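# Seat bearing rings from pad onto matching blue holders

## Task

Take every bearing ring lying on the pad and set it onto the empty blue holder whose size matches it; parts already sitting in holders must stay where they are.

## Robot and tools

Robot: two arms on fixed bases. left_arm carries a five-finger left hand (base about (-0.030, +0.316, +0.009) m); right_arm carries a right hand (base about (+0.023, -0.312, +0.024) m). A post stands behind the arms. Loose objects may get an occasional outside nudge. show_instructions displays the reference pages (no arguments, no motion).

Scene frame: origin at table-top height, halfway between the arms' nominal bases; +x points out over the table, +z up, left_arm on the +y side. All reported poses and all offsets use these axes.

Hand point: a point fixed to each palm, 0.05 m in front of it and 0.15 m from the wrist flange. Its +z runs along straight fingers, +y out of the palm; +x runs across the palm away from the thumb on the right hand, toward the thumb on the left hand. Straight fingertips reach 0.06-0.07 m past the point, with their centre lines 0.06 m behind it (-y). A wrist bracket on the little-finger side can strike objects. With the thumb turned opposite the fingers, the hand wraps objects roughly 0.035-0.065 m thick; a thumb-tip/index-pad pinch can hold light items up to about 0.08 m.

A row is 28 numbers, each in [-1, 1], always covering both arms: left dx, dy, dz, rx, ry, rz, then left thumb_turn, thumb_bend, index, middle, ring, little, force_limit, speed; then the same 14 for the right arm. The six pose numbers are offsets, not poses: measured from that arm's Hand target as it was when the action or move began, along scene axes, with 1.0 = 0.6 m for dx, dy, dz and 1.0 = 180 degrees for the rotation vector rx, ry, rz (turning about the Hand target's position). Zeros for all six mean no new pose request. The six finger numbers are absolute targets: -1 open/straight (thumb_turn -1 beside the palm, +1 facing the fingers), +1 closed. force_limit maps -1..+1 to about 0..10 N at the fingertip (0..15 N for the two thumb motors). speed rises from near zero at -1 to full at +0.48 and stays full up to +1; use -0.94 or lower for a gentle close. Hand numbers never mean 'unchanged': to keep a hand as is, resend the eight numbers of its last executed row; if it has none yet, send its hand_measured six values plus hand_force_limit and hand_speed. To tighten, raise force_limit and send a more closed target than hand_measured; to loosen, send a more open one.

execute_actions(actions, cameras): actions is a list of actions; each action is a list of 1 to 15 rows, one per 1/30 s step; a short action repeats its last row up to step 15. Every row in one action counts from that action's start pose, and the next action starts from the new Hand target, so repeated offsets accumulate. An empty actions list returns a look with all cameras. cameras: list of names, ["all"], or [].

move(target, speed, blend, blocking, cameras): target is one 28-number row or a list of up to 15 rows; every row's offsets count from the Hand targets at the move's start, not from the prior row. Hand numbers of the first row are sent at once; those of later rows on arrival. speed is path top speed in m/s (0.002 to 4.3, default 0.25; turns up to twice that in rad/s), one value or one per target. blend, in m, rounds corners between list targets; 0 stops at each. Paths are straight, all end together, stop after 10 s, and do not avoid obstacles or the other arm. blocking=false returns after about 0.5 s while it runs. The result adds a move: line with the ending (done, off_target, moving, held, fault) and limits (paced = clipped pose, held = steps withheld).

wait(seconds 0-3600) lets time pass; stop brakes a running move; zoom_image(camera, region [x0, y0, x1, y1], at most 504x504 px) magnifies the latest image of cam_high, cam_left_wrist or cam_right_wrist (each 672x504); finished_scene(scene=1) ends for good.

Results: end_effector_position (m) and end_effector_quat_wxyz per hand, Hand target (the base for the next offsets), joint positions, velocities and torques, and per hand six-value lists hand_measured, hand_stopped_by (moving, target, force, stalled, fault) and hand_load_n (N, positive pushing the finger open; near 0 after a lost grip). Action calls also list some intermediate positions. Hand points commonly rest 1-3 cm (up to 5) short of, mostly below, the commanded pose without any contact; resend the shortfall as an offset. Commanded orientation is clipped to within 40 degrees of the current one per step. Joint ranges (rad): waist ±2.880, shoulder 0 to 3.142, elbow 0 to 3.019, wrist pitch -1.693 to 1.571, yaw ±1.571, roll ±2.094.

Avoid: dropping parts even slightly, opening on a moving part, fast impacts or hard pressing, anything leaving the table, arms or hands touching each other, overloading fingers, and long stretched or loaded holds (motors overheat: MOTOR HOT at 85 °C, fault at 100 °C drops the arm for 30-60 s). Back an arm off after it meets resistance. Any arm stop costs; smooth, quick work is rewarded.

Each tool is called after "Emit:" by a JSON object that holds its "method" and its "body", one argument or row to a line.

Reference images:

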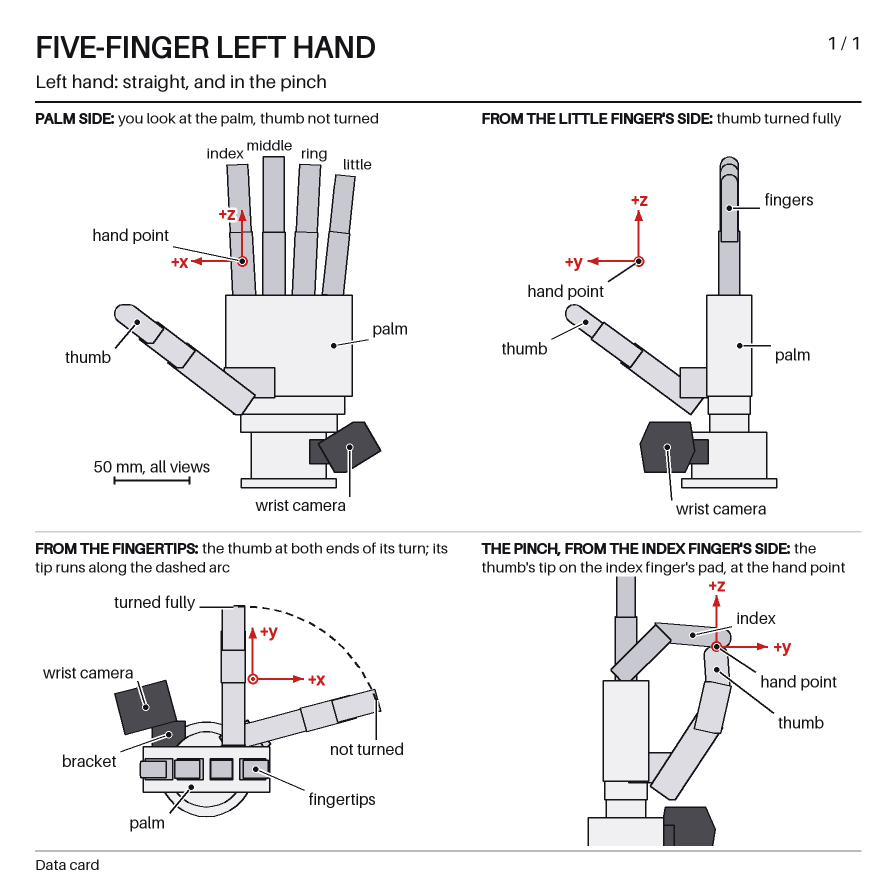

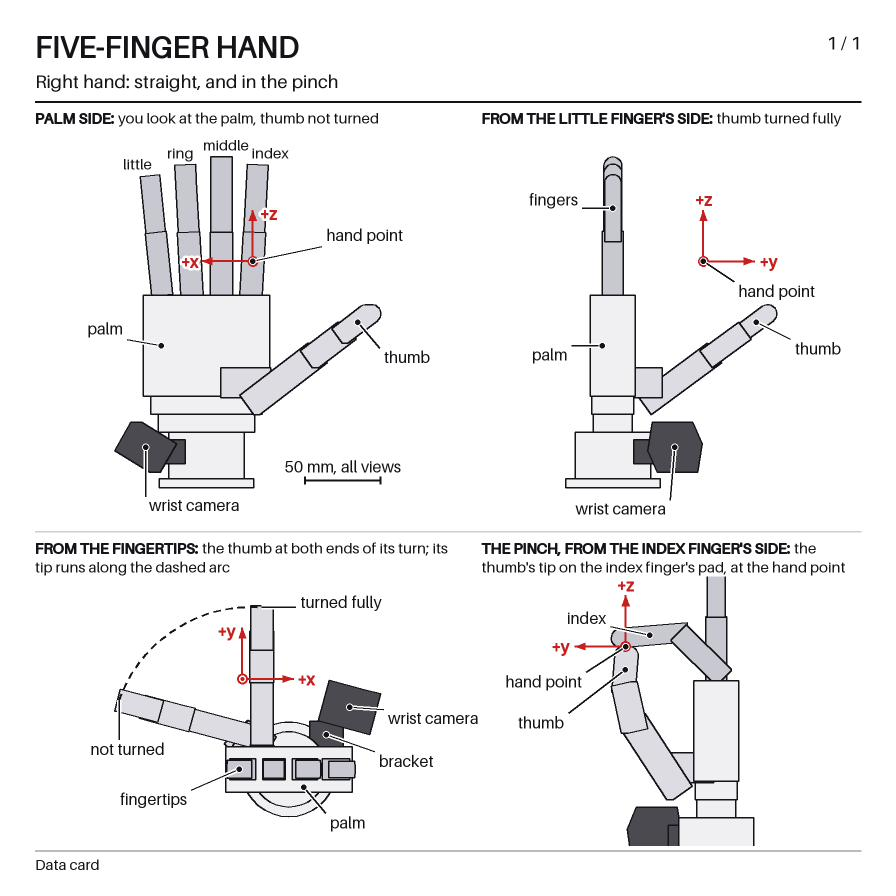

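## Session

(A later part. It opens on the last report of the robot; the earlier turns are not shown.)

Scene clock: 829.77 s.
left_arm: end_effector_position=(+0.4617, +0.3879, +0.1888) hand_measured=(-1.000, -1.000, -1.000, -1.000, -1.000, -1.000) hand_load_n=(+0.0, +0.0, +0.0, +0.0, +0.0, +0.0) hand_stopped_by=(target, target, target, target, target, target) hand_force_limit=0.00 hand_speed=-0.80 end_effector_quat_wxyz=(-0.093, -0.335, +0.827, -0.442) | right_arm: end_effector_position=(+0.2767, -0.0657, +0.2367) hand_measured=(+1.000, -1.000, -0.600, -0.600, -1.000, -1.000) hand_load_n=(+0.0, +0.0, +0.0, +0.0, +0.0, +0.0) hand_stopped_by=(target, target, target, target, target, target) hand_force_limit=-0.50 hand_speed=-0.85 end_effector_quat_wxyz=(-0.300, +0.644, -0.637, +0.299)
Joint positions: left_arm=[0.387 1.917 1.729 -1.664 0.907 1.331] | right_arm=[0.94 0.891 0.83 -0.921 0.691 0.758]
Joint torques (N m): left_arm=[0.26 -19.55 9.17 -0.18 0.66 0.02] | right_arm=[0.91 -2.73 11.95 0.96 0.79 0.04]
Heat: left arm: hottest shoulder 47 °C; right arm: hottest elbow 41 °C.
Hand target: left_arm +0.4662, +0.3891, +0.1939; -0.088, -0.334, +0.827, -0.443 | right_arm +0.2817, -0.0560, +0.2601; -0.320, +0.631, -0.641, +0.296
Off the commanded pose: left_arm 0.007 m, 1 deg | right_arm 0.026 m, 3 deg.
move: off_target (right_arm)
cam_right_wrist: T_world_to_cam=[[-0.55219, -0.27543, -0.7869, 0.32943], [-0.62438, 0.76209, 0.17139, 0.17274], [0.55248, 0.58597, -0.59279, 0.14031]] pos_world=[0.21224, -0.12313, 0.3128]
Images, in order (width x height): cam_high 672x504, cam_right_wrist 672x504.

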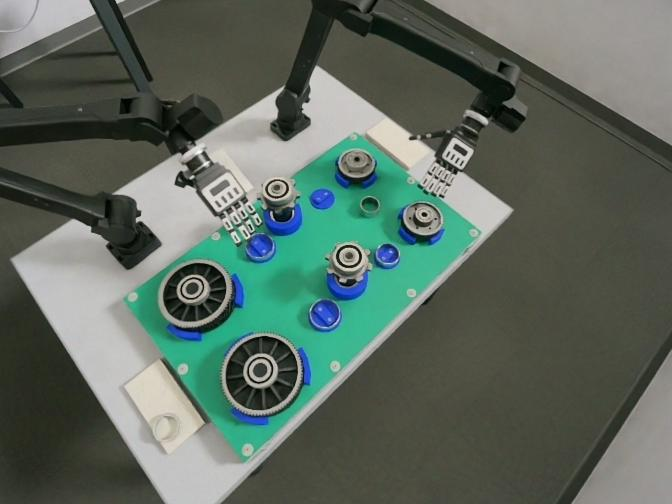

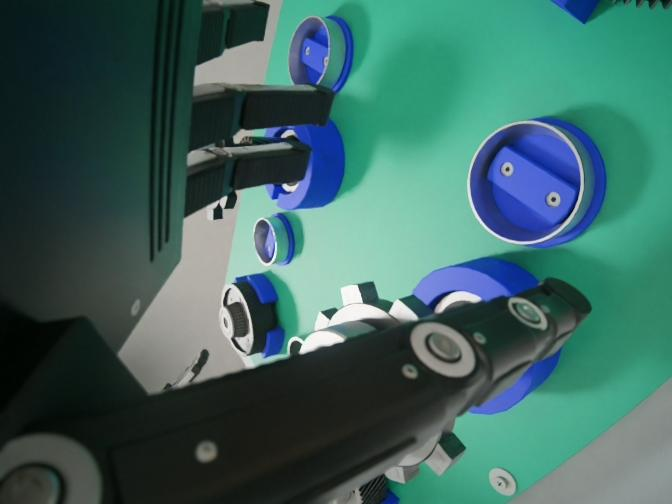

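Emit:
{"method": "move", "body": {
  "target": [
    [0,0,0,0,0,0,-1,-1,-1,-1,-1,-1,0,-0.8, 0.364,-0.657,0,-0.004,0.0159,-0.4164,1,-1,-0.4,-0.4,-1,-1,-0.5,-0.5],
    [0,0,0,0,0,0,-1,-1,-1,-1,-1,-1,0,-0.8, 0.404,-0.745,-0.15,-0.004,0.0159,-0.4164,1,-1,-0.4,-0.4,-1,-1,-0.5,-0.5]
  ],
  "cameras": ["cam_right_wrist","cam_high"],
  "speed": [0.18,0.12],
  "blend": [0.05,0]
}}

Emit:
{"method": "zoom_image", "body": {
  "camera": "cam_high",
  "region": [220, 160, 370, 310]
}}

Scene clock: 873.10 s.
left_arm: end_effector_position=(+0.4617, +0.3879, +0.1888) hand_measured=(-1.000, -1.000, -1.000, -1.000, -1.000, -1.000) hand_load_n=(+0.0, +0.0, +0.0, +0.0, +0.0, +0.0) hand_stopped_by=(target, target, target, target, target, target) hand_force_limit=0.00 hand_speed=-0.80 end_effector_quat_wxyz=(-0.093, -0.335, +0.827, -0.442) | right_arm: end_effector_position=(+0.5208, -0.5003, +0.1696) hand_measured=(+1.000, -1.000, -0.400, -0.400, -1.000, -1.000) hand_load_n=(+0.0, +0.0, +0.0, +0.0, +0.0, +0.0) hand_stopped_by=(target, target, target, target, target, target) hand_force_limit=-0.50 hand_speed=-0.50 end_effector_quat_wxyz=(+0.050, -0.119, +0.900, -0.416)
Joint positions: left_arm=[0.387 1.917 1.729 -1.664 0.907 1.331] | right_arm=[-0.246 1.488 1.14 -0.751 0.754 0.917]
Joint torques (N m): left_arm=[0.32 -19.66 9.13 -0.18 0.66 0.02] | right_arm=[-0.79 -9.23 8.32 1.85 0.4 -0.16]
Heat: left arm: hottest shoulder 47 °C; right arm: hottest elbow 43 °C.
Hand target: left_arm +0.4662, +0.3891, +0.1939; -0.088, -0.334, +0.827, -0.443 | right_arm +0.5241, -0.5030, +0.1700; +0.055, -0.120, +0.899, -0.419
Off the commanded pose: left_arm 0.007 m, 1 deg | right_arm 0.004 m, 1 deg.
move: done
cam_right_wrist: T_world_to_cam=[[-0.41079, 0.47403, -0.77881, 0.59178], [0.58537, 0.79203, 0.17332, 0.05245], [0.699, -0.38469, -0.60284, -0.3399]] pos_world=[0.44998, -0.45282, 0.24689]
Images, in order (width x height): cam_high 672x504, cam_right_wrist 672x504.

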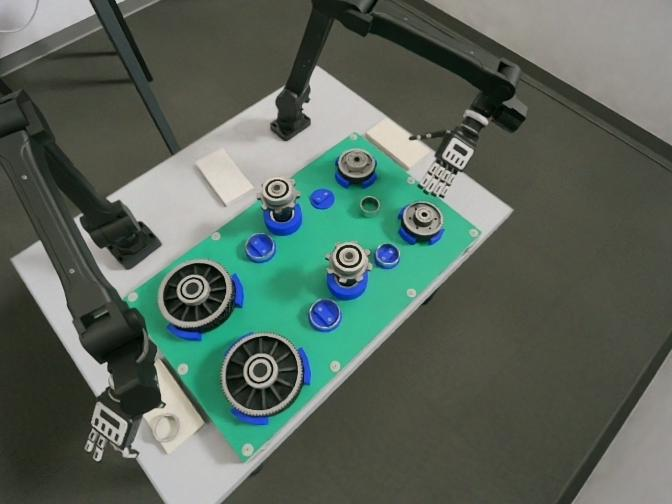

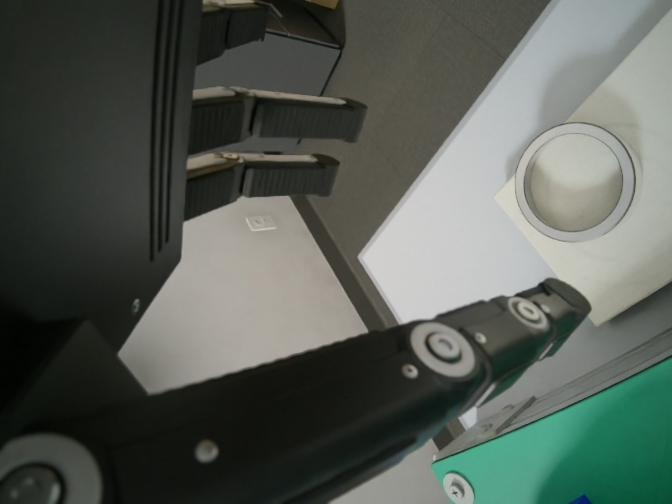

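Scaled by 3.360 from the camera's image (finer frame: 960x720).

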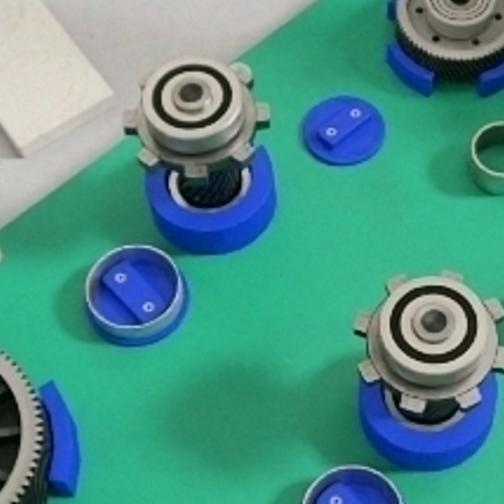

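Emit:
{"method": "move", "body": {
  "target": [0,0,0,0,0,0,-1,-1,-1,-1,-1,-1,0,-0.8, 0.0022,0.0032,-0.1325,0,0,0,1,-1,-0.4,-0.4,-1,-1,-0.5,-0.5],
  "cameras": ["cam_right_wrist"],
  "speed": 0.12
}}

Emit:
{"method": "zoom_image", "body": {
  "camera": "cam_right_wrist",
  "region": [320, 60, 660, 340]
}}

Scene clock: 898.23 s.
left_arm: end_effector_position=(+0.4617, +0.3879, +0.1888) hand_measured=(-1.000, -1.000, -1.000, -1.000, -1.000, -1.000) hand_load_n=(+0.0, -0.5, +0.0, +0.0, +0.0, +0.0) hand_stopped_by=(target, target, target, target, target, target) hand_force_limit=0.00 hand_speed=-0.80 end_effector_quat_wxyz=(-0.093, -0.335, +0.827, -0.442) | right_arm: end_effector_position=(+0.5215, -0.5005, +0.0909) hand_measured=(+1.000, -1.000, -0.400, -0.400, -1.000, -1.000) hand_load_n=(+0.0, +0.0, +0.0, +0.0, +0.0, +0.0) hand_stopped_by=(target, target, target, target, target, target) hand_force_limit=-0.50 hand_speed=-0.50 end_effector_quat_wxyz=(+0.049, -0.119, +0.900, -0.415)
Joint positions: left_arm=[0.387 1.917 1.729 -1.664 0.907 1.331] | right_arm=[-0.246 1.585 1.024 -0.539 0.754 0.917]
Joint torques (N m): left_arm=[0.26 -19.55 9.16 -0.21 0.66 0.02] | right_arm=[-0.67 -9.23 7.36 1.85 0.53 -0.16]
Heat: left arm: hottest shoulder 47 °C; right arm: hottest elbow 43 °C.
Hand target: left_arm +0.4662, +0.3891, +0.1939; -0.088, -0.334, +0.827, -0.443 | right_arm +0.5255, -0.5011, +0.0905; +0.055, -0.120, +0.899, -0.419
Off the commanded pose: left_arm 0.007 m, 1 deg | right_arm 0.004 m, 1 deg.
move: done
cam_right_wrist: T_world_to_cam=[[-0.41227, 0.47435, -0.77783, 0.53163], [0.58567, 0.79197, 0.17255, 0.06573], [0.69786, -0.38442, -0.60432, -0.38704]] pos_world=[0.45078, -0.45302, 0.16828]

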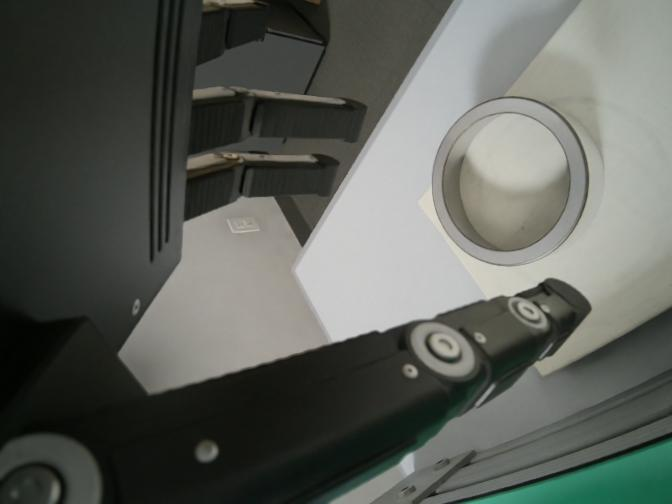

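Scaled by 1.482 from the camera's image (finer frame: 960x720).

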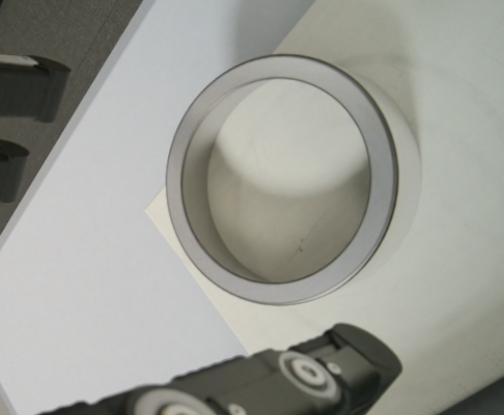

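Emit:
{"method": "move", "body": {
  "target": [0,0,0,0,0,0,-1,-1,-1,-1,-1,-1,0,-0.8, -0.0062,-0.0017,-0.0592,0,0,0,1,-1,-0.4,-0.4,-1,-1,-0.5,-0.5],
  "cameras": ["cam_right_wrist"],
  "speed": 0.1
}}

Emit:
{"method": "zoom_image", "body": {
  "camera": "cam_right_wrist",
  "region": [300, 60, 640, 340]
}}

Scene clock: 926.53 s.
left_arm: end_effector_position=(+0.4617, +0.3879, +0.1888) hand_measured=(-1.000, -1.000, -1.000, -1.000, -1.000, -1.000) hand_load_n=(+0.0, +0.0, +0.0, +0.0, +0.0, +0.0) hand_stopped_by=(target, target, target, target, target, target) hand_force_limit=0.00 hand_speed=-0.80 end_effector_quat_wxyz=(-0.093, -0.335, +0.827, -0.442) | right_arm: end_effector_position=(+0.5185, -0.4999, +0.0548) hand_measured=(+1.000, -1.000, -0.400, -0.400, -1.000, -1.000) hand_load_n=(+0.0, +0.0, +0.0, +0.0, +0.0, +0.0) hand_stopped_by=(target, target, target, target, target, target) hand_force_limit=-0.50 hand_speed=-0.50 end_effector_quat_wxyz=(+0.050, -0.119, +0.900, -0.416)
Joint positions: left_arm=[0.387 1.917 1.729 -1.664 0.907 1.331] | right_arm=[-0.246 1.636 0.972 -0.435 0.754 0.917]
Joint torques (N m): left_arm=[0.32 -19.6 9.14 -0.16 0.66 0.02] | right_arm=[-0.5 -9.05 6.98 2.1 0.41 -0.12]
Heat: left arm: hottest shoulder 47 °C; right arm: hottest elbow 42 °C.
Hand target: left_arm +0.4662, +0.3891, +0.1939; -0.088, -0.334, +0.827, -0.443 | right_arm +0.5219, -0.5022, +0.0552; +0.055, -0.120, +0.899, -0.419
Off the commanded pose: left_arm 0.007 m, 1 deg | right_arm 0.004 m, 1 deg.
move: done
cam_right_wrist: T_world_to_cam=[[-0.41097, 0.47411, -0.77867, 0.50124], [0.58537, 0.79203, 0.1733, 0.07336], [0.69889, -0.38459, -0.60303, -0.40711]] pos_world=[0.44758, -0.45232, 0.13209]

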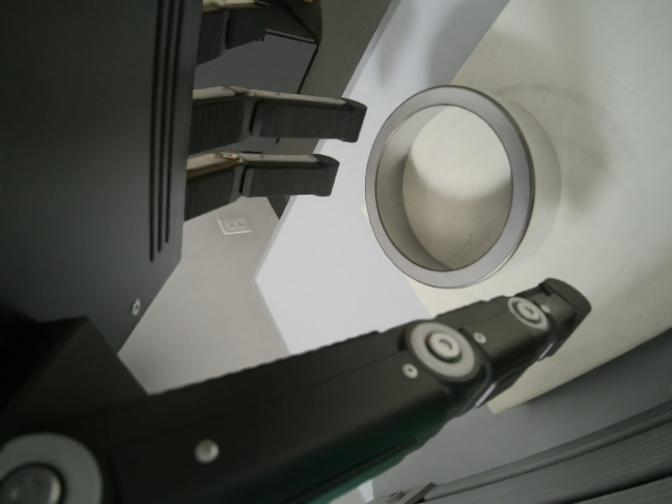

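Scaled by 1.482 from the camera's image (finer frame: 960x720).

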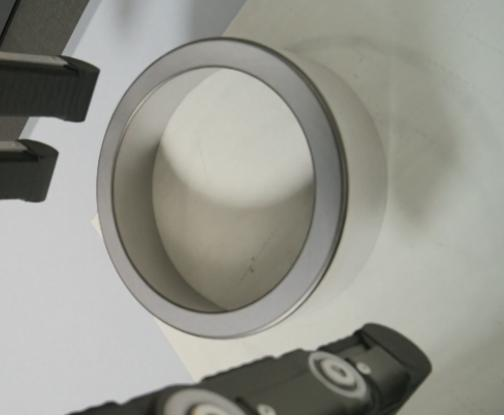

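Emit:
{"method": "move", "body": {
  "target": [0,0,0,0,0,0,-1,-1,-1,-1,-1,-1,0,-0.8, 0,0,-0.0262,0,0,0,1,-1,-0.4,-0.4,-1,-1,-0.5,-0.5],
  "cameras": ["cam_right_wrist"],
  "speed": 0.06
}}

Scene clock: 947.70 s.
left_arm: end_effector_position=(+0.4617, +0.3879, +0.1888) hand_measured=(-1.000, -1.000, -1.000, -1.000, -1.000, -1.000) hand_load_n=(-0.5, +0.0, +0.0, +0.0, +0.0, +0.0) hand_stopped_by=(target, target, target, target, target, target) hand_force_limit=0.00 hand_speed=-0.80 end_effector_quat_wxyz=(-0.093, -0.335, +0.827, -0.442) | right_arm: end_effector_position=(+0.5203, -0.5002, +0.0427) hand_measured=(+1.000, -1.000, -0.400, -0.400, -1.000, -1.000) hand_load_n=(+0.5, +0.0, +0.0, +0.0, +0.0, +0.0) hand_stopped_by=(target, target, target, target, target, target) hand_force_limit=-0.50 hand_speed=-0.50 end_effector_quat_wxyz=(+0.053, -0.117, +0.900, -0.417)
Joint positions: left_arm=[0.387 1.917 1.729 -1.664 0.907 1.331] | right_arm=[-0.246 1.659 0.959 -0.39 0.754 0.917]
Joint torques (N m): left_arm=[0.32 -19.6 9.11 -0.17 0.66 0.02] | right_arm=[-0.62 -9.41 6.68 1.85 0.37 -0.2]
Heat: left arm: hottest shoulder 48 °C; right arm: hottest elbow 41 °C.
Hand target: left_arm +0.4662, +0.3891, +0.1939; -0.088, -0.334, +0.827, -0.443 | right_arm +0.5217, -0.5021, +0.0394; +0.055, -0.120, +0.899, -0.419
Off the commanded pose: left_arm 0.007 m, 1 deg | right_arm 0.004 m, 0 deg.
move: done
cam_right_wrist: T_world_to_cam=[[-0.40468, 0.47279, -0.78276, 0.48902], [0.58402, 0.79229, 0.17662, 0.07538], [0.70368, -0.38567, -0.59674, -0.41924]] pos_world=[0.44888, -0.45262, 0.11929]

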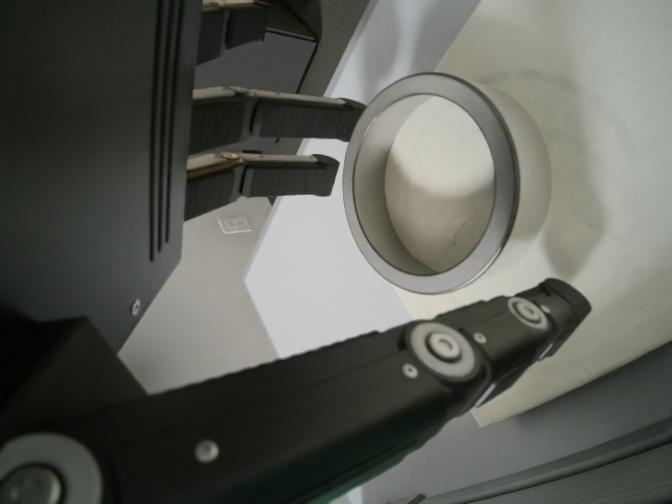

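Emit:
{"method": "move", "body": {
  "target": [0,0,0,0,0,0,-1,-1,-1,-1,-1,-1,0,-0.8, 0,0,0,0,0,0,1,-1,0.1,0.1,-1,-1,-0.5,-0.85],
  "cameras": ["cam_right_wrist"]
}}

Scene clock: 955.80 s.
left_arm: end_effector_position=(+0.4617, +0.3879, +0.1888) hand_measured=(-1.000, -1.000, -1.000, -1.000, -1.000, -1.000) hand_load_n=(+0.0, +0.0, +0.0, +0.0, +0.0, +0.0) hand_stopped_by=(target, target, target, target, target, target) hand_force_limit=0.00 hand_speed=-0.80 end_effector_quat_wxyz=(-0.093, -0.335, +0.827, -0.442) | right_arm: end_effector_position=(+0.5203, -0.5002, +0.0427) hand_measured=(+1.000, -1.000, +0.028, -0.056, -1.000, -1.000) hand_load_n=(+0.0, +1.0, +4.0, +4.5, +0.0, +0.0) hand_stopped_by=(target, target, force, force, target, target) hand_force_limit=-0.50 hand_speed=-0.85 end_effector_quat_wxyz=(+0.053, -0.117, +0.900, -0.417)
Joint positions: left_arm=[0.387 1.917 1.729 -1.664 0.907 1.331] | right_arm=[-0.246 1.659 0.959 -0.39 0.754 0.917]
Joint torques (N m): left_arm=[0.26 -19.6 9.14 -0.18 0.66 0.03] | right_arm=[-0.21 -10.05 6.58 1.83 0.47 -0.12]
Heat: left arm: hottest shoulder 48 °C; right arm: hottest elbow 40 °C.
Hand target: left_arm +0.4662, +0.3891, +0.1939; -0.088, -0.334, +0.827, -0.443 | right_arm +0.5217, -0.5021, +0.0394; +0.055, -0.120, +0.899, -0.419
Off the commanded pose: left_arm 0.007 m, 1 deg | right_arm 0.004 m, 0 deg.
move: done
cam_right_wrist: T_world_to_cam=[[-0.40468, 0.47279, -0.78276, 0.48902], [0.58402, 0.79229, 0.17662, 0.07538], [0.70368, -0.38567, -0.59674, -0.41924]] pos_world=[0.44888, -0.45262, 0.11929]

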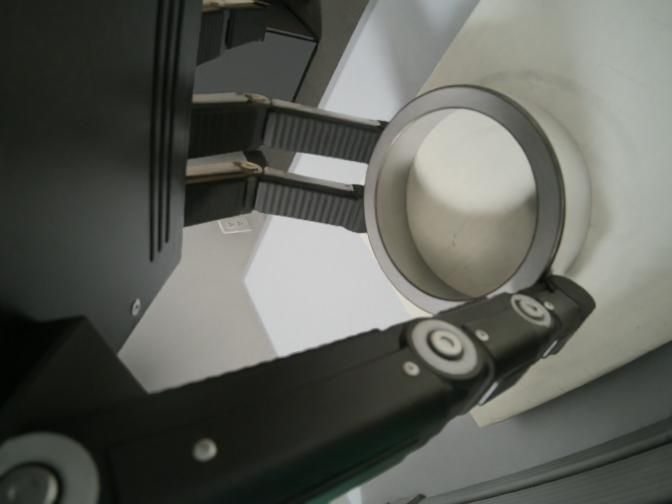

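Emit:
{"method": "move", "body": {
  "target": [
    [0,0,0,0,0,0,-1,-1,-1,-1,-1,-1,0,-0.8, -0.01,0.01,0.1,0,0,0,1,-1,0.1,0.1,-1,-1,-0.5,-0.85],
    [0,0,0,0,0,0,-1,-1,-1,-1,-1,-1,0,-0.8, -0.036,0.037,0.418,0,0,0,1,-1,0.1,0.1,-1,-1,-0.5,-0.85],
    [0,0,0,0,0,0,-1,-1,-1,-1,-1,-1,0,-0.8, -0.203,0.7535,0.418,0.004,-0.0159,0.4164,1,-1,0.1,0.1,-1,-1,-0.5,-0.85]
  ],
  "cameras": ["cam_right_wrist","cam_high"],
  "speed": [0.06,0.15,0.18],
  "blend": [0.01,0.05,0]
}}

Scene clock: 982.03 s.
left_arm: end_effector_position=(+0.4617, +0.3879, +0.1888) hand_measured=(-1.000, -1.000, -1.000, -1.000, -1.000, -1.000) hand_load_n=(+0.0, +0.0, +0.0, +0.0, +0.0, +0.0) hand_stopped_by=(target, target, target, target, target, target) hand_force_limit=0.00 hand_speed=-0.80 end_effector_quat_wxyz=(-0.093, -0.335, +0.827, -0.442) | right_arm: end_effector_position=(+0.3911, -0.0575, +0.2752) hand_measured=(+1.000, -1.000, +0.028, -0.056, -1.000, -1.000) hand_load_n=(-0.5, +1.0, +4.5, +4.5, +0.0, +0.0) hand_stopped_by=(target, target, force, force, target, target) hand_force_limit=-0.50 hand_speed=-0.85 end_effector_quat_wxyz=(-0.299, +0.638, -0.647, +0.293)
Joint positions: left_arm=[0.387 1.917 1.729 -1.664 0.907 1.331] | right_arm=[0.665 1.102 1.046 -0.788 0.516 0.525]
Joint torques (N m): left_arm=[0.26 -19.6 9.16 -0.2 0.67 0.03] | right_arm=[0.85 -5.66 10.39 2.61 0.33 -0.15]
Heat: left arm: hottest shoulder 48 °C; right arm: hottest elbow 40 °C.
Hand target: left_arm +0.4662, +0.3891, +0.1939; -0.088, -0.334, +0.827, -0.443 | right_arm +0.4000, -0.0500, +0.2900; -0.320, +0.632, -0.641, +0.296
Off the commanded pose: left_arm 0.007 m, 1 deg | right_arm 0.019 m, 3 deg.
move: off_target (right_arm)
cam_right_wrist: T_world_to_cam=[[-0.56581, -0.25312, -0.78472, 0.43125], [-0.60973, 0.76911, 0.19155, 0.22045], [0.55505, 0.58686, -0.5895, 0.0933]] pos_world=[0.32664, -0.11515, 0.35118]
Images, in order (width x height): cam_high 672x504, cam_right_wrist 672x504.

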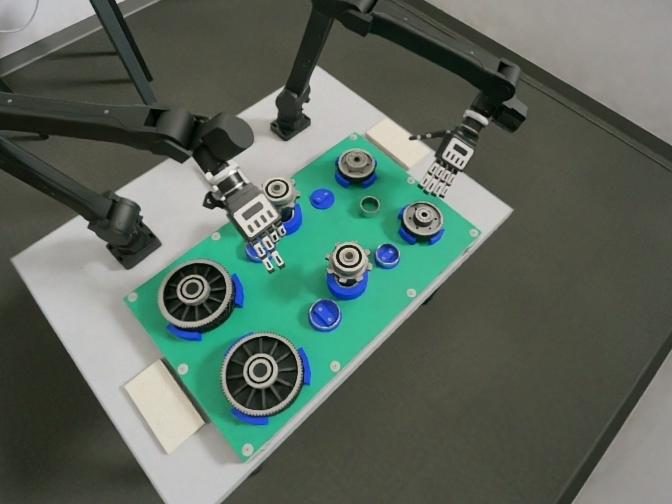

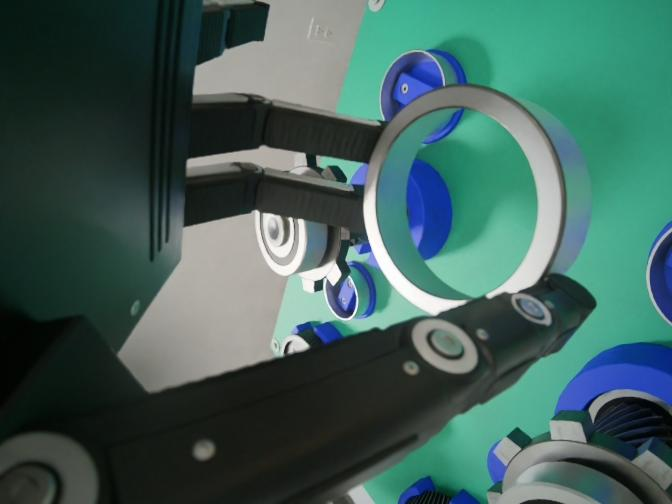

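Emit:
{"method": "move", "body": {
  "target": [0,0,0,0,0,0,-1,-1,-1,-1,-1,-1,0,-0.8, -0.125,0.4,-0.033,0,0,0,1,-1,0.1,0.1,-1,-1,-0.5,-0.85],
  "cameras": ["cam_right_wrist","cam_high"],
  "speed": 0.18
}}

Scene clock: 989.43 s.
left_arm: end_effector_position=(+0.4617, +0.3879, +0.1888) hand_measured=(-1.000, -1.000, -1.000, -1.000, -1.000, -1.000) hand_load_n=(+0.0, +0.0, +0.0, +0.0, +0.0, +0.0) hand_stopped_by=(target, target, target, target, target, target) hand_force_limit=0.00 hand_speed=-0.80 end_effector_quat_wxyz=(-0.093, -0.335, +0.827, -0.442) | right_arm: end_effector_position=(+0.3162, +0.1761, +0.2411) hand_measured=(+1.000, -1.000, +0.028, -0.056, -1.000, -1.000) hand_load_n=(+0.0, +1.0, +4.5, +5.0, +0.0, +0.0) hand_stopped_by=(target, target, force, force, target, target) hand_force_limit=-0.50 hand_speed=-0.85 end_effector_quat_wxyz=(-0.295, +0.649, -0.632, +0.303)
Joint positions: left_arm=[0.387 1.917 1.729 -1.664 0.907 1.331] | right_arm=[1.146 1.563 1.421 -1.013 0.792 0.988]
Joint torques (N m): left_arm=[0.32 -19.49 9.17 -0.18 0.66 0.02] | right_arm=[-0.26 -9.93 12.49 0.88 1.02 0.01]
Heat: left arm: hottest shoulder 48 °C; right arm: hottest elbow 41 °C.
Hand target: left_arm +0.4662, +0.3891, +0.1939; -0.088, -0.334, +0.827, -0.443 | right_arm +0.3251, +0.1899, +0.2702; -0.320, +0.631, -0.641, +0.296
Off the commanded pose: left_arm 0.007 m, 1 deg | right_arm 0.033 m, 4 deg.
move: off_target (right_arm)
cam_right_wrist: T_world_to_cam=[[-0.55119, -0.29467, -0.78062, 0.4229], [-0.63106, 0.75926, 0.15898, 0.01797], [0.54585, 0.58025, -0.60445, -0.01467]] pos_world=[0.25244, 0.11948, 0.3184]
Images, in order (width x height): cam_high 672x504, cam_right_wrist 672x504.

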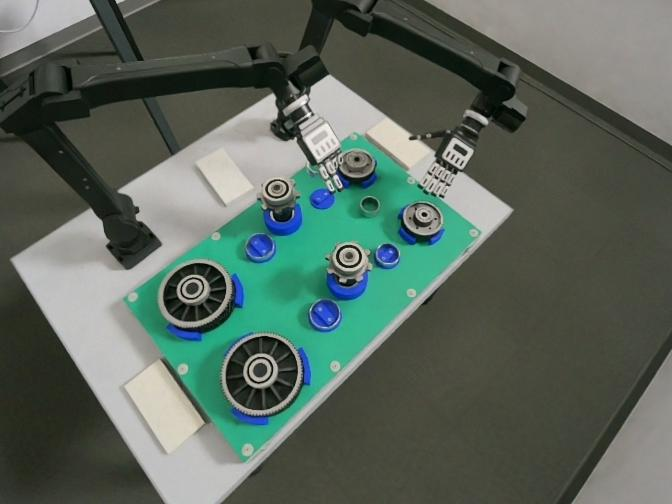

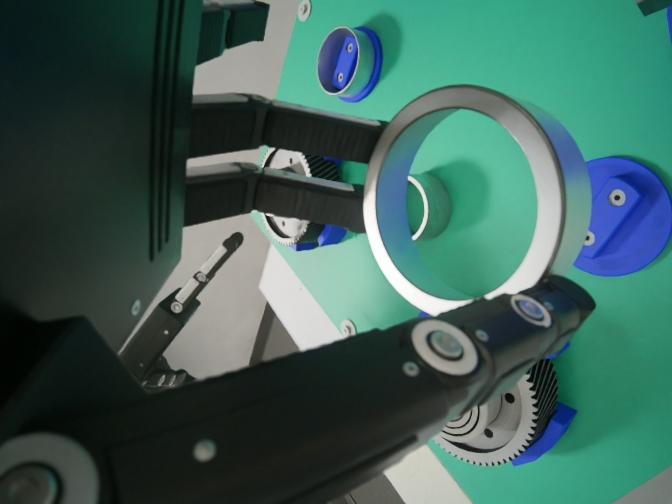

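Emit:
{"method": "move", "body": {
  "target": [0,0,0,0,0,0,-1,-1,-1,-1,-1,-1,0,-0.8, -0.0077,-0.0038,-0.187,0,0,-0.0833,1,-1,0.1,0.1,-1,-1,-0.5,-0.85],
  "cameras": ["cam_right_wrist","cam_high"],
  "speed": 0.12
}}

Emit:
{"method": "zoom_image", "body": {
  "camera": "cam_right_wrist",
  "region": [340, 40, 672, 340]
}}

Scene clock: 1026.33 s.
left_arm: end_effector_position=(+0.4617, +0.3879, +0.1888) hand_measured=(-1.000, -1.000, -1.000, -1.000, -1.000, -1.000) hand_load_n=(+0.0, +0.0, +0.0, +0.0, +0.0, +0.0) hand_stopped_by=(target, target, target, target, target, target) hand_force_limit=0.00 hand_speed=-0.80 end_effector_quat_wxyz=(-0.093, -0.335, +0.827, -0.442) | right_arm: end_effector_position=(+0.3218, +0.1855, +0.1537) hand_measured=(+1.000, -1.000, +0.028, -0.056, -1.000, -1.000) hand_load_n=(+0.0, +1.0, +4.5, +5.0, +0.0, +0.0) hand_stopped_by=(target, target, force, force, target, target) hand_force_limit=-0.50 hand_speed=-0.85 end_effector_quat_wxyz=(+0.272, -0.547, +0.718, -0.334)
Joint positions: left_arm=[0.387 1.917 1.729 -1.664 0.907 1.331] | right_arm=[1.175 1.74 1.416 -1.107 0.883 1.422]
Joint torques (N m): left_arm=[0.38 -19.66 9.17 -0.18 0.66 0.02] | right_arm=[-0.44 -11.52 8.18 0.14 1.07 -0.06]
Heat: left arm: hottest shoulder 48 °C; right arm: hottest elbow 47 °C.
Hand target: left_arm +0.4662, +0.3891, +0.1939; -0.088, -0.334, +0.827, -0.443 | right_arm +0.3205, +0.1877, +0.1582; +0.278, -0.542, +0.718, -0.336
Off the commanded pose: left_arm 0.007 m, 1 deg | right_arm 0.005 m, 1 deg.
move: done
cam_right_wrist: T_world_to_cam=[[-0.58797, -0.10337, -0.80225, 0.34016], [-0.4071, 0.89485, 0.18307, -0.07267], [0.69897, 0.43424, -0.56823, -0.10378]] pos_world=[0.24296, 0.14526, 0.22722]
Images, in order (width x height): cam_high 672x504, cam_right_wrist 672x504.

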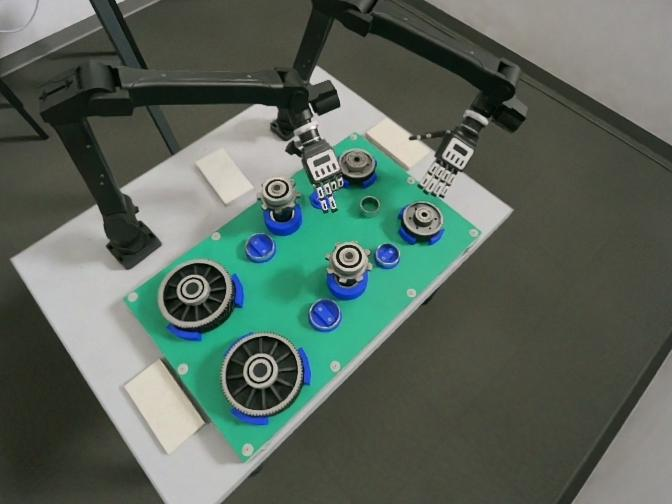

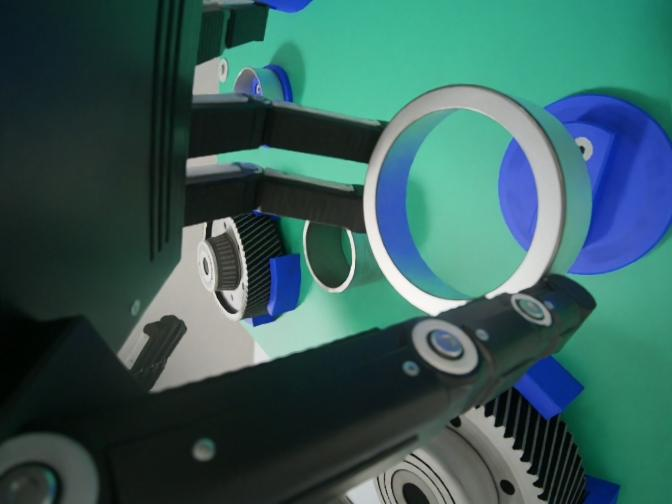

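Scaled by 1.518 from the camera's image (finer frame: 960x720).

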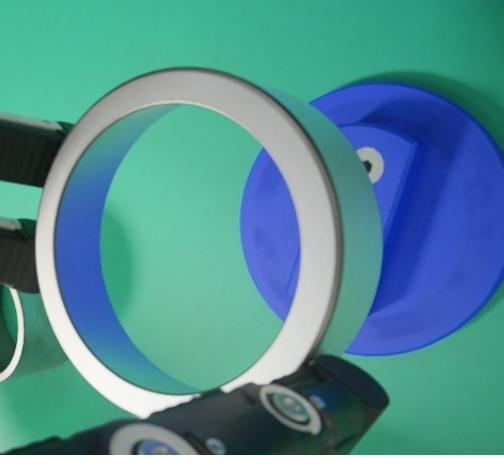

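Emit:
{"method": "zoom_image", "body": {
  "camera": "cam_right_wrist",
  "region": [360, 70, 500, 210]
}}

Emit:
{"method": "zoom_image", "body": {
  "camera": "cam_right_wrist",
  "region": [360, 190, 500, 330]
}}

Emit:
{"method": "zoom_image", "body": {
  "camera": "cam_right_wrist",
  "region": [500, 70, 672, 242]
}}

Emit:
{"method": "zoom_image", "body": {
  "camera": "cam_right_wrist",
  "region": [500, 160, 672, 332]
}}

Scaled by 3.600 from the camera's image (finer frame: 960x720).

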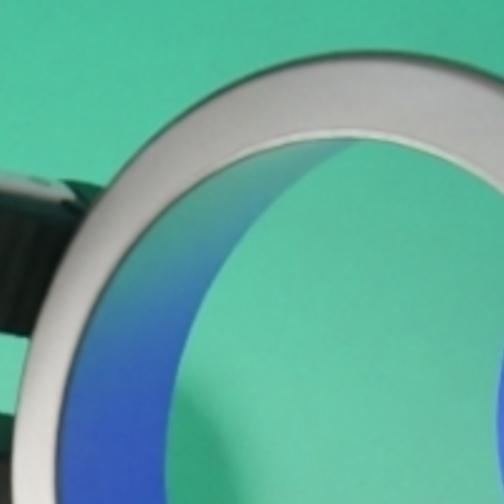

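Scaled by 3.600 from the camera's image (finer frame: 960x720).

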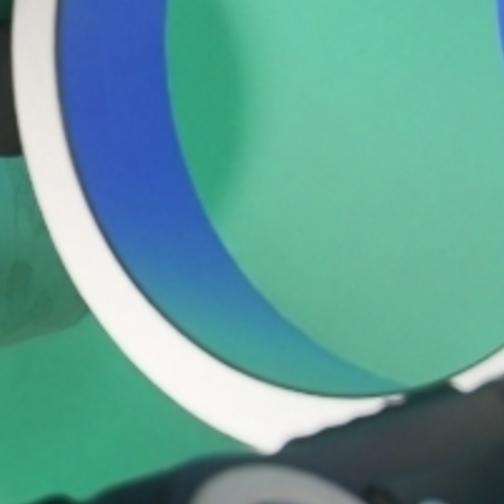

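Scaled by 2.930 from the camera's image (finer frame: 960x720).

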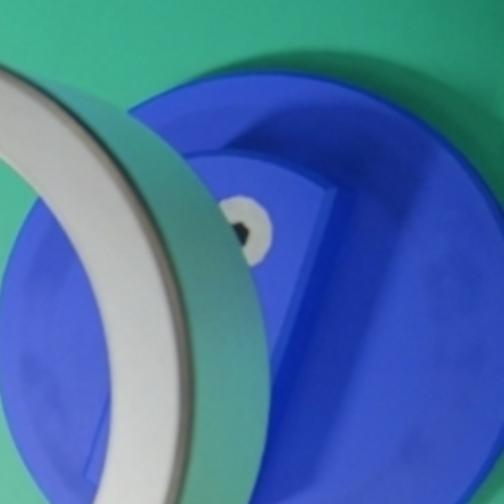

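Scaled by 2.930 from the camera's image (finer frame: 960x720).

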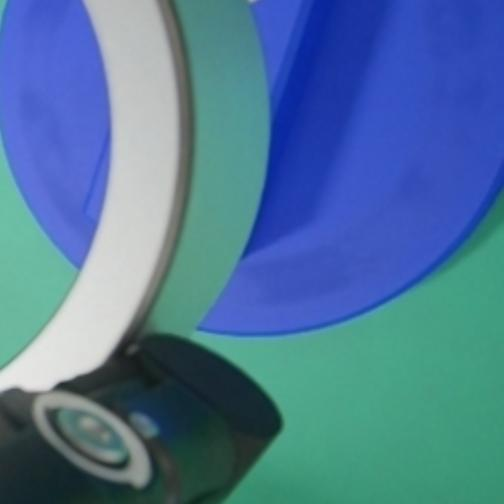

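Emit:
{"method": "move", "body": {
  "target": [0,0,0,0,0,0,-1,-1,-1,-1,-1,-1,0,-0.8, 0.0013,0,-0.0728,-0.0065,0.0093,0,1,-1,0.1,0.1,-1,-1,-0.5,-0.85],
  "cameras": ["cam_right_wrist","cam_high"],
  "speed": 0.08
}}

Emit:
{"method": "zoom_image", "body": {
  "camera": "cam_right_wrist",
  "region": [360, 60, 640, 340]
}}

Emit:
{"method": "zoom_image", "body": {
  "camera": "cam_high",
  "region": [240, 120, 400, 260]
}}

Scene clock: 1106.97 s.
left_arm: end_effector_position=(+0.4617, +0.3879, +0.1888) hand_measured=(-1.000, -1.000, -1.000, -1.000, -1.000, -1.000) hand_load_n=(+0.0, +0.0, +0.0, +0.0, -0.5, -0.5) hand_stopped_by=(target, target, target, target, target, target) hand_force_limit=0.00 hand_speed=-0.80 end_effector_quat_wxyz=(-0.093, -0.335, +0.827, -0.442) | right_arm: end_effector_position=(+0.3186, +0.1823, +0.1122) hand_measured=(+1.000, -1.000, +0.028, -0.056, -1.000, -1.000) hand_load_n=(+0.0, +1.0, +4.5, +5.0, +0.0, +0.0) hand_stopped_by=(target, target, force, force, target, target) hand_force_limit=-0.50 hand_speed=-0.85 end_effector_quat_wxyz=(+0.253, -0.557, +0.715, -0.341)
Joint positions: left_arm=[0.387 1.917 1.729 -1.664 0.907 1.331] | right_arm=[1.175 1.792 1.381 -1.065 0.872 1.424]
Joint torques (N m): left_arm=[0.32 -19.6 9.16 -0.21 0.66 0.02] | right_arm=[-0.21 -11.87 7.64 1.22 0.66 -0.06]
Heat: left arm: hottest shoulder 48 °C; right arm: hottest elbow 43 °C.
Hand target: left_arm +0.4662, +0.3891, +0.1939; -0.088, -0.334, +0.827, -0.443 | right_arm +0.3213, +0.1877, +0.1146; +0.262, -0.550, +0.719, -0.335
Off the commanded pose: left_arm 0.007 m, 1 deg | right_arm 0.006 m, 2 deg.
move: done
cam_right_wrist: T_world_to_cam=[[-0.60794, -0.13335, -0.7827, 0.31438], [-0.40299, 0.9012, 0.15948, -0.06328], [0.6841, 0.41238, -0.60162, -0.11128]] pos_world=[0.24175, 0.14484, 0.18921]
Images, in order (width x height): cam_high 672x504, cam_right_wrist 672x504.

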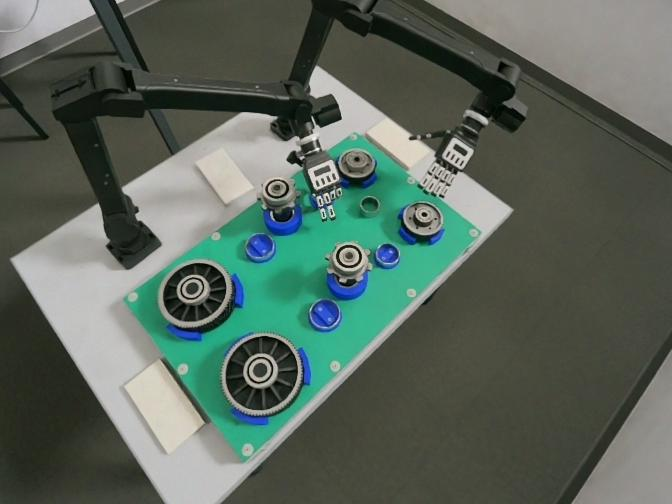

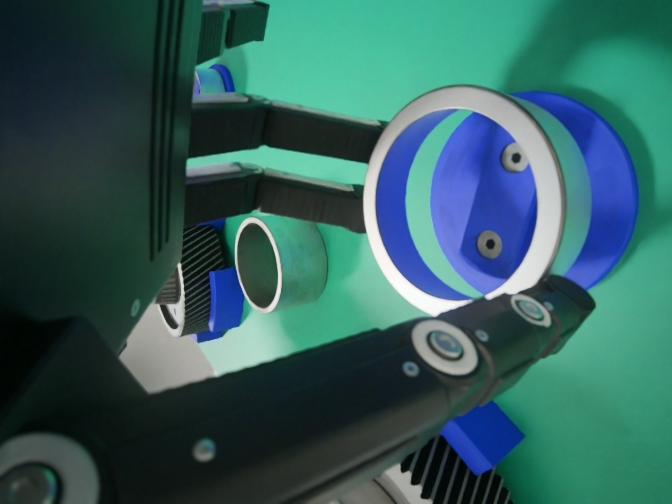

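Scaled by 1.800 from the camera's image (finer frame: 960x720).

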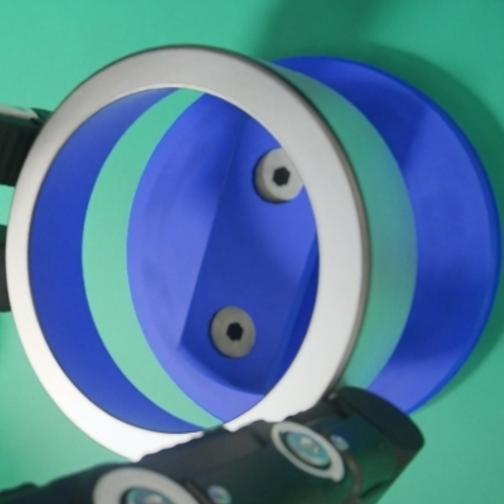

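Scaled by 3.150 from the camera's image (finer frame: 960x720).

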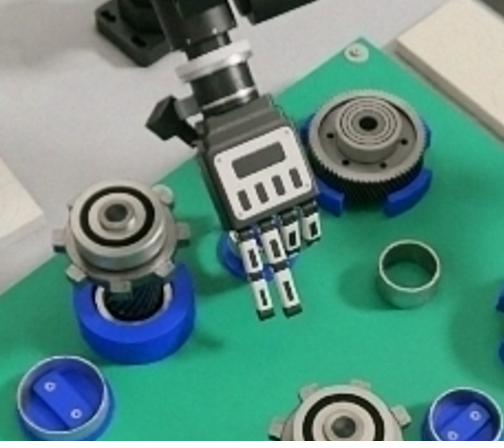

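Emit:
{"method": "move", "body": {
  "target": [0,0,0,0,0,0,-1,-1,-1,-1,-1,-1,0,-0.8, 0.0062,0.006,-0.03,0,0,0,1,-1,0.1,0.1,-1,-1,-0.5,-0.85],
  "cameras": ["cam_right_wrist"],
  "speed": 0.05
}}

Emit:
{"method": "zoom_image", "body": {
  "camera": "cam_right_wrist",
  "region": [360, 60, 640, 340]
}}

Scene clock: 1140.17 s.
left_arm: end_effector_position=(+0.4617, +0.3879, +0.1888) hand_measured=(-1.000, -1.000, -1.000, -1.000, -1.000, -1.000) hand_load_n=(+0.0, +0.0, +0.0, +0.0, +0.0, +0.0) hand_stopped_by=(target, target, target, target, target, target) hand_force_limit=0.00 hand_speed=-0.80 end_effector_quat_wxyz=(-0.093, -0.335, +0.827, -0.442) | right_arm: end_effector_position=(+0.3213, +0.1896, +0.1008) hand_measured=(+1.000, -1.000, +0.028, -0.056, -1.000, -1.000) hand_load_n=(+0.0, +1.0, +4.0, +4.5, +0.0, +0.0) hand_stopped_by=(target, target, force, force, target, target) hand_force_limit=-0.50 hand_speed=-0.85 end_effector_quat_wxyz=(+0.259, -0.553, +0.717, -0.336)
Joint positions: left_arm=[0.387 1.917 1.729 -1.664 0.907 1.331] | right_arm=[1.175 1.813 1.377 -1.022 0.872 1.424]
Joint torques (N m): left_arm=[0.32 -19.66 9.16 -0.2 0.67 0.02] | right_arm=[-0.85 -11.75 7.24 1.26 0.66 -0.08]
Heat: left arm: hottest shoulder 48 °C; right arm: hottest elbow 41 °C.
Hand target: left_arm +0.4662, +0.3891, +0.1939; -0.088, -0.334, +0.827, -0.443 | right_arm +0.3250, +0.1912, +0.0964; +0.262, -0.550, +0.719, -0.335
Off the commanded pose: left_arm 0.007 m, 1 deg | right_arm 0.006 m, 1 deg.
move: done
cam_right_wrist: T_world_to_cam=[[-0.60326, -0.12051, -0.78839, 0.30467], [-0.40399, 0.89849, 0.17179, -0.06743], [0.68765, 0.42213, -0.59071, -0.12709]] pos_world=[0.24395, 0.15095, 0.17671]

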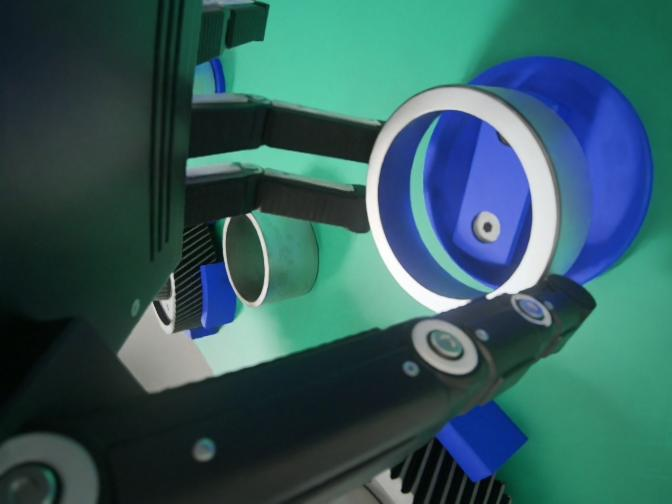

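Scaled by 1.800 from the camera's image (finer frame: 960x720).

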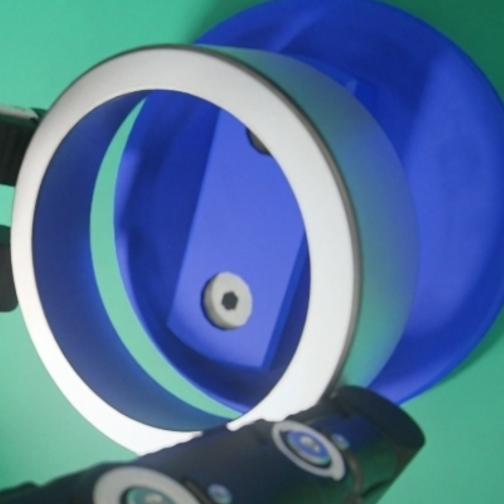

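Emit:
{"method": "move", "body": {
  "target": [0,0,0,0,0,0,-1,-1,-1,-1,-1,-1,0,-0.8, 0.0017,-0.0083,-0.0142,0,0,0,1,-1,0.1,0.1,-1,-1,-0.5,-0.85],
  "cameras": ["cam_right_wrist"],
  "speed": 0.05
}}

Emit:
{"method": "zoom_image", "body": {
  "camera": "cam_right_wrist",
  "region": [360, 60, 640, 340]
}}

Scene clock: 1150.90 s.
left_arm: end_effector_position=(+0.4617, +0.3879, +0.1888) hand_measured=(-1.000, -1.000, -1.000, -1.000, -1.000, -1.000) hand_load_n=(+0.0, +0.0, +0.0, +0.0, -0.5, +0.0) hand_stopped_by=(target, target, target, target, target, target) hand_force_limit=0.00 hand_speed=-0.80 end_effector_quat_wxyz=(-0.093, -0.335, +0.827, -0.442) | right_arm: end_effector_position=(+0.3228, +0.1915, +0.0964) hand_measured=(+1.000, -1.000, +0.028, -0.056, -1.000, -1.000) hand_load_n=(+0.5, +0.5, +4.5, +4.0, +0.0, +0.0) hand_stopped_by=(target, target, force, force, target, target) hand_force_limit=-0.50 hand_speed=-0.85 end_effector_quat_wxyz=(+0.268, -0.548, +0.720, -0.331)
Joint positions: left_arm=[0.387 1.917 1.729 -1.664 0.907 1.331] | right_arm=[1.174 1.813 1.36 -0.985 0.872 1.428]
Joint torques (N m): left_arm=[0.38 -19.66 9.13 -0.17 0.66 0.02] | right_arm=[-0.67 -11.4 6.57 0.95 0.54 -0.17]
Heat: left arm: hottest shoulder 48 °C; right arm: hottest elbow 41 °C.
Hand target: left_arm +0.4662, +0.3891, +0.1939; -0.088, -0.334, +0.827, -0.443 | right_arm +0.3258, +0.1864, +0.0881; +0.262, -0.550, +0.719, -0.335
Off the commanded pose: left_arm 0.007 m, 1 deg | right_arm 0.011 m, 1 deg.
move: off_target (right_arm)
cam_right_wrist: T_world_to_cam=[[-0.59746, -0.10018, -0.79561, 0.29724], [-0.40176, 0.89606, 0.18887, -0.06968], [0.69399, 0.43249, -0.57561, -0.13697]] pos_world=[0.24465, 0.15145, 0.17081]

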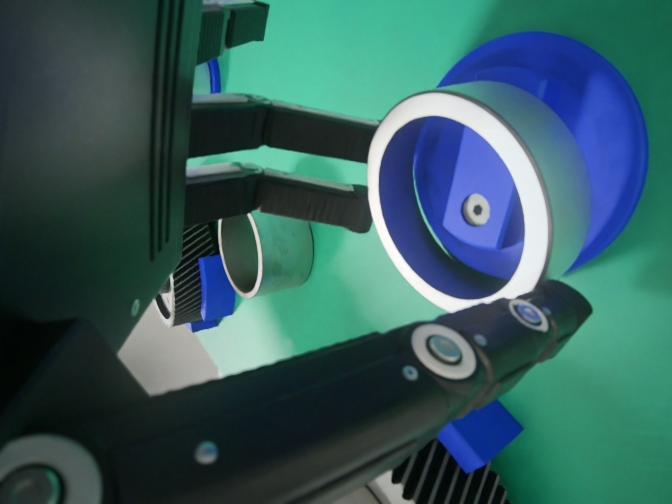

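Scaled by 1.800 from the camera's image (finer frame: 960x720).

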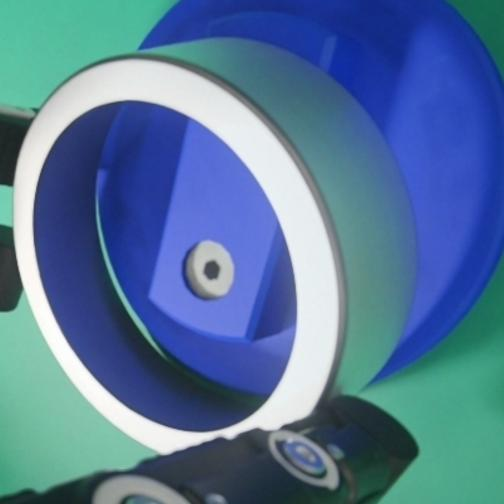

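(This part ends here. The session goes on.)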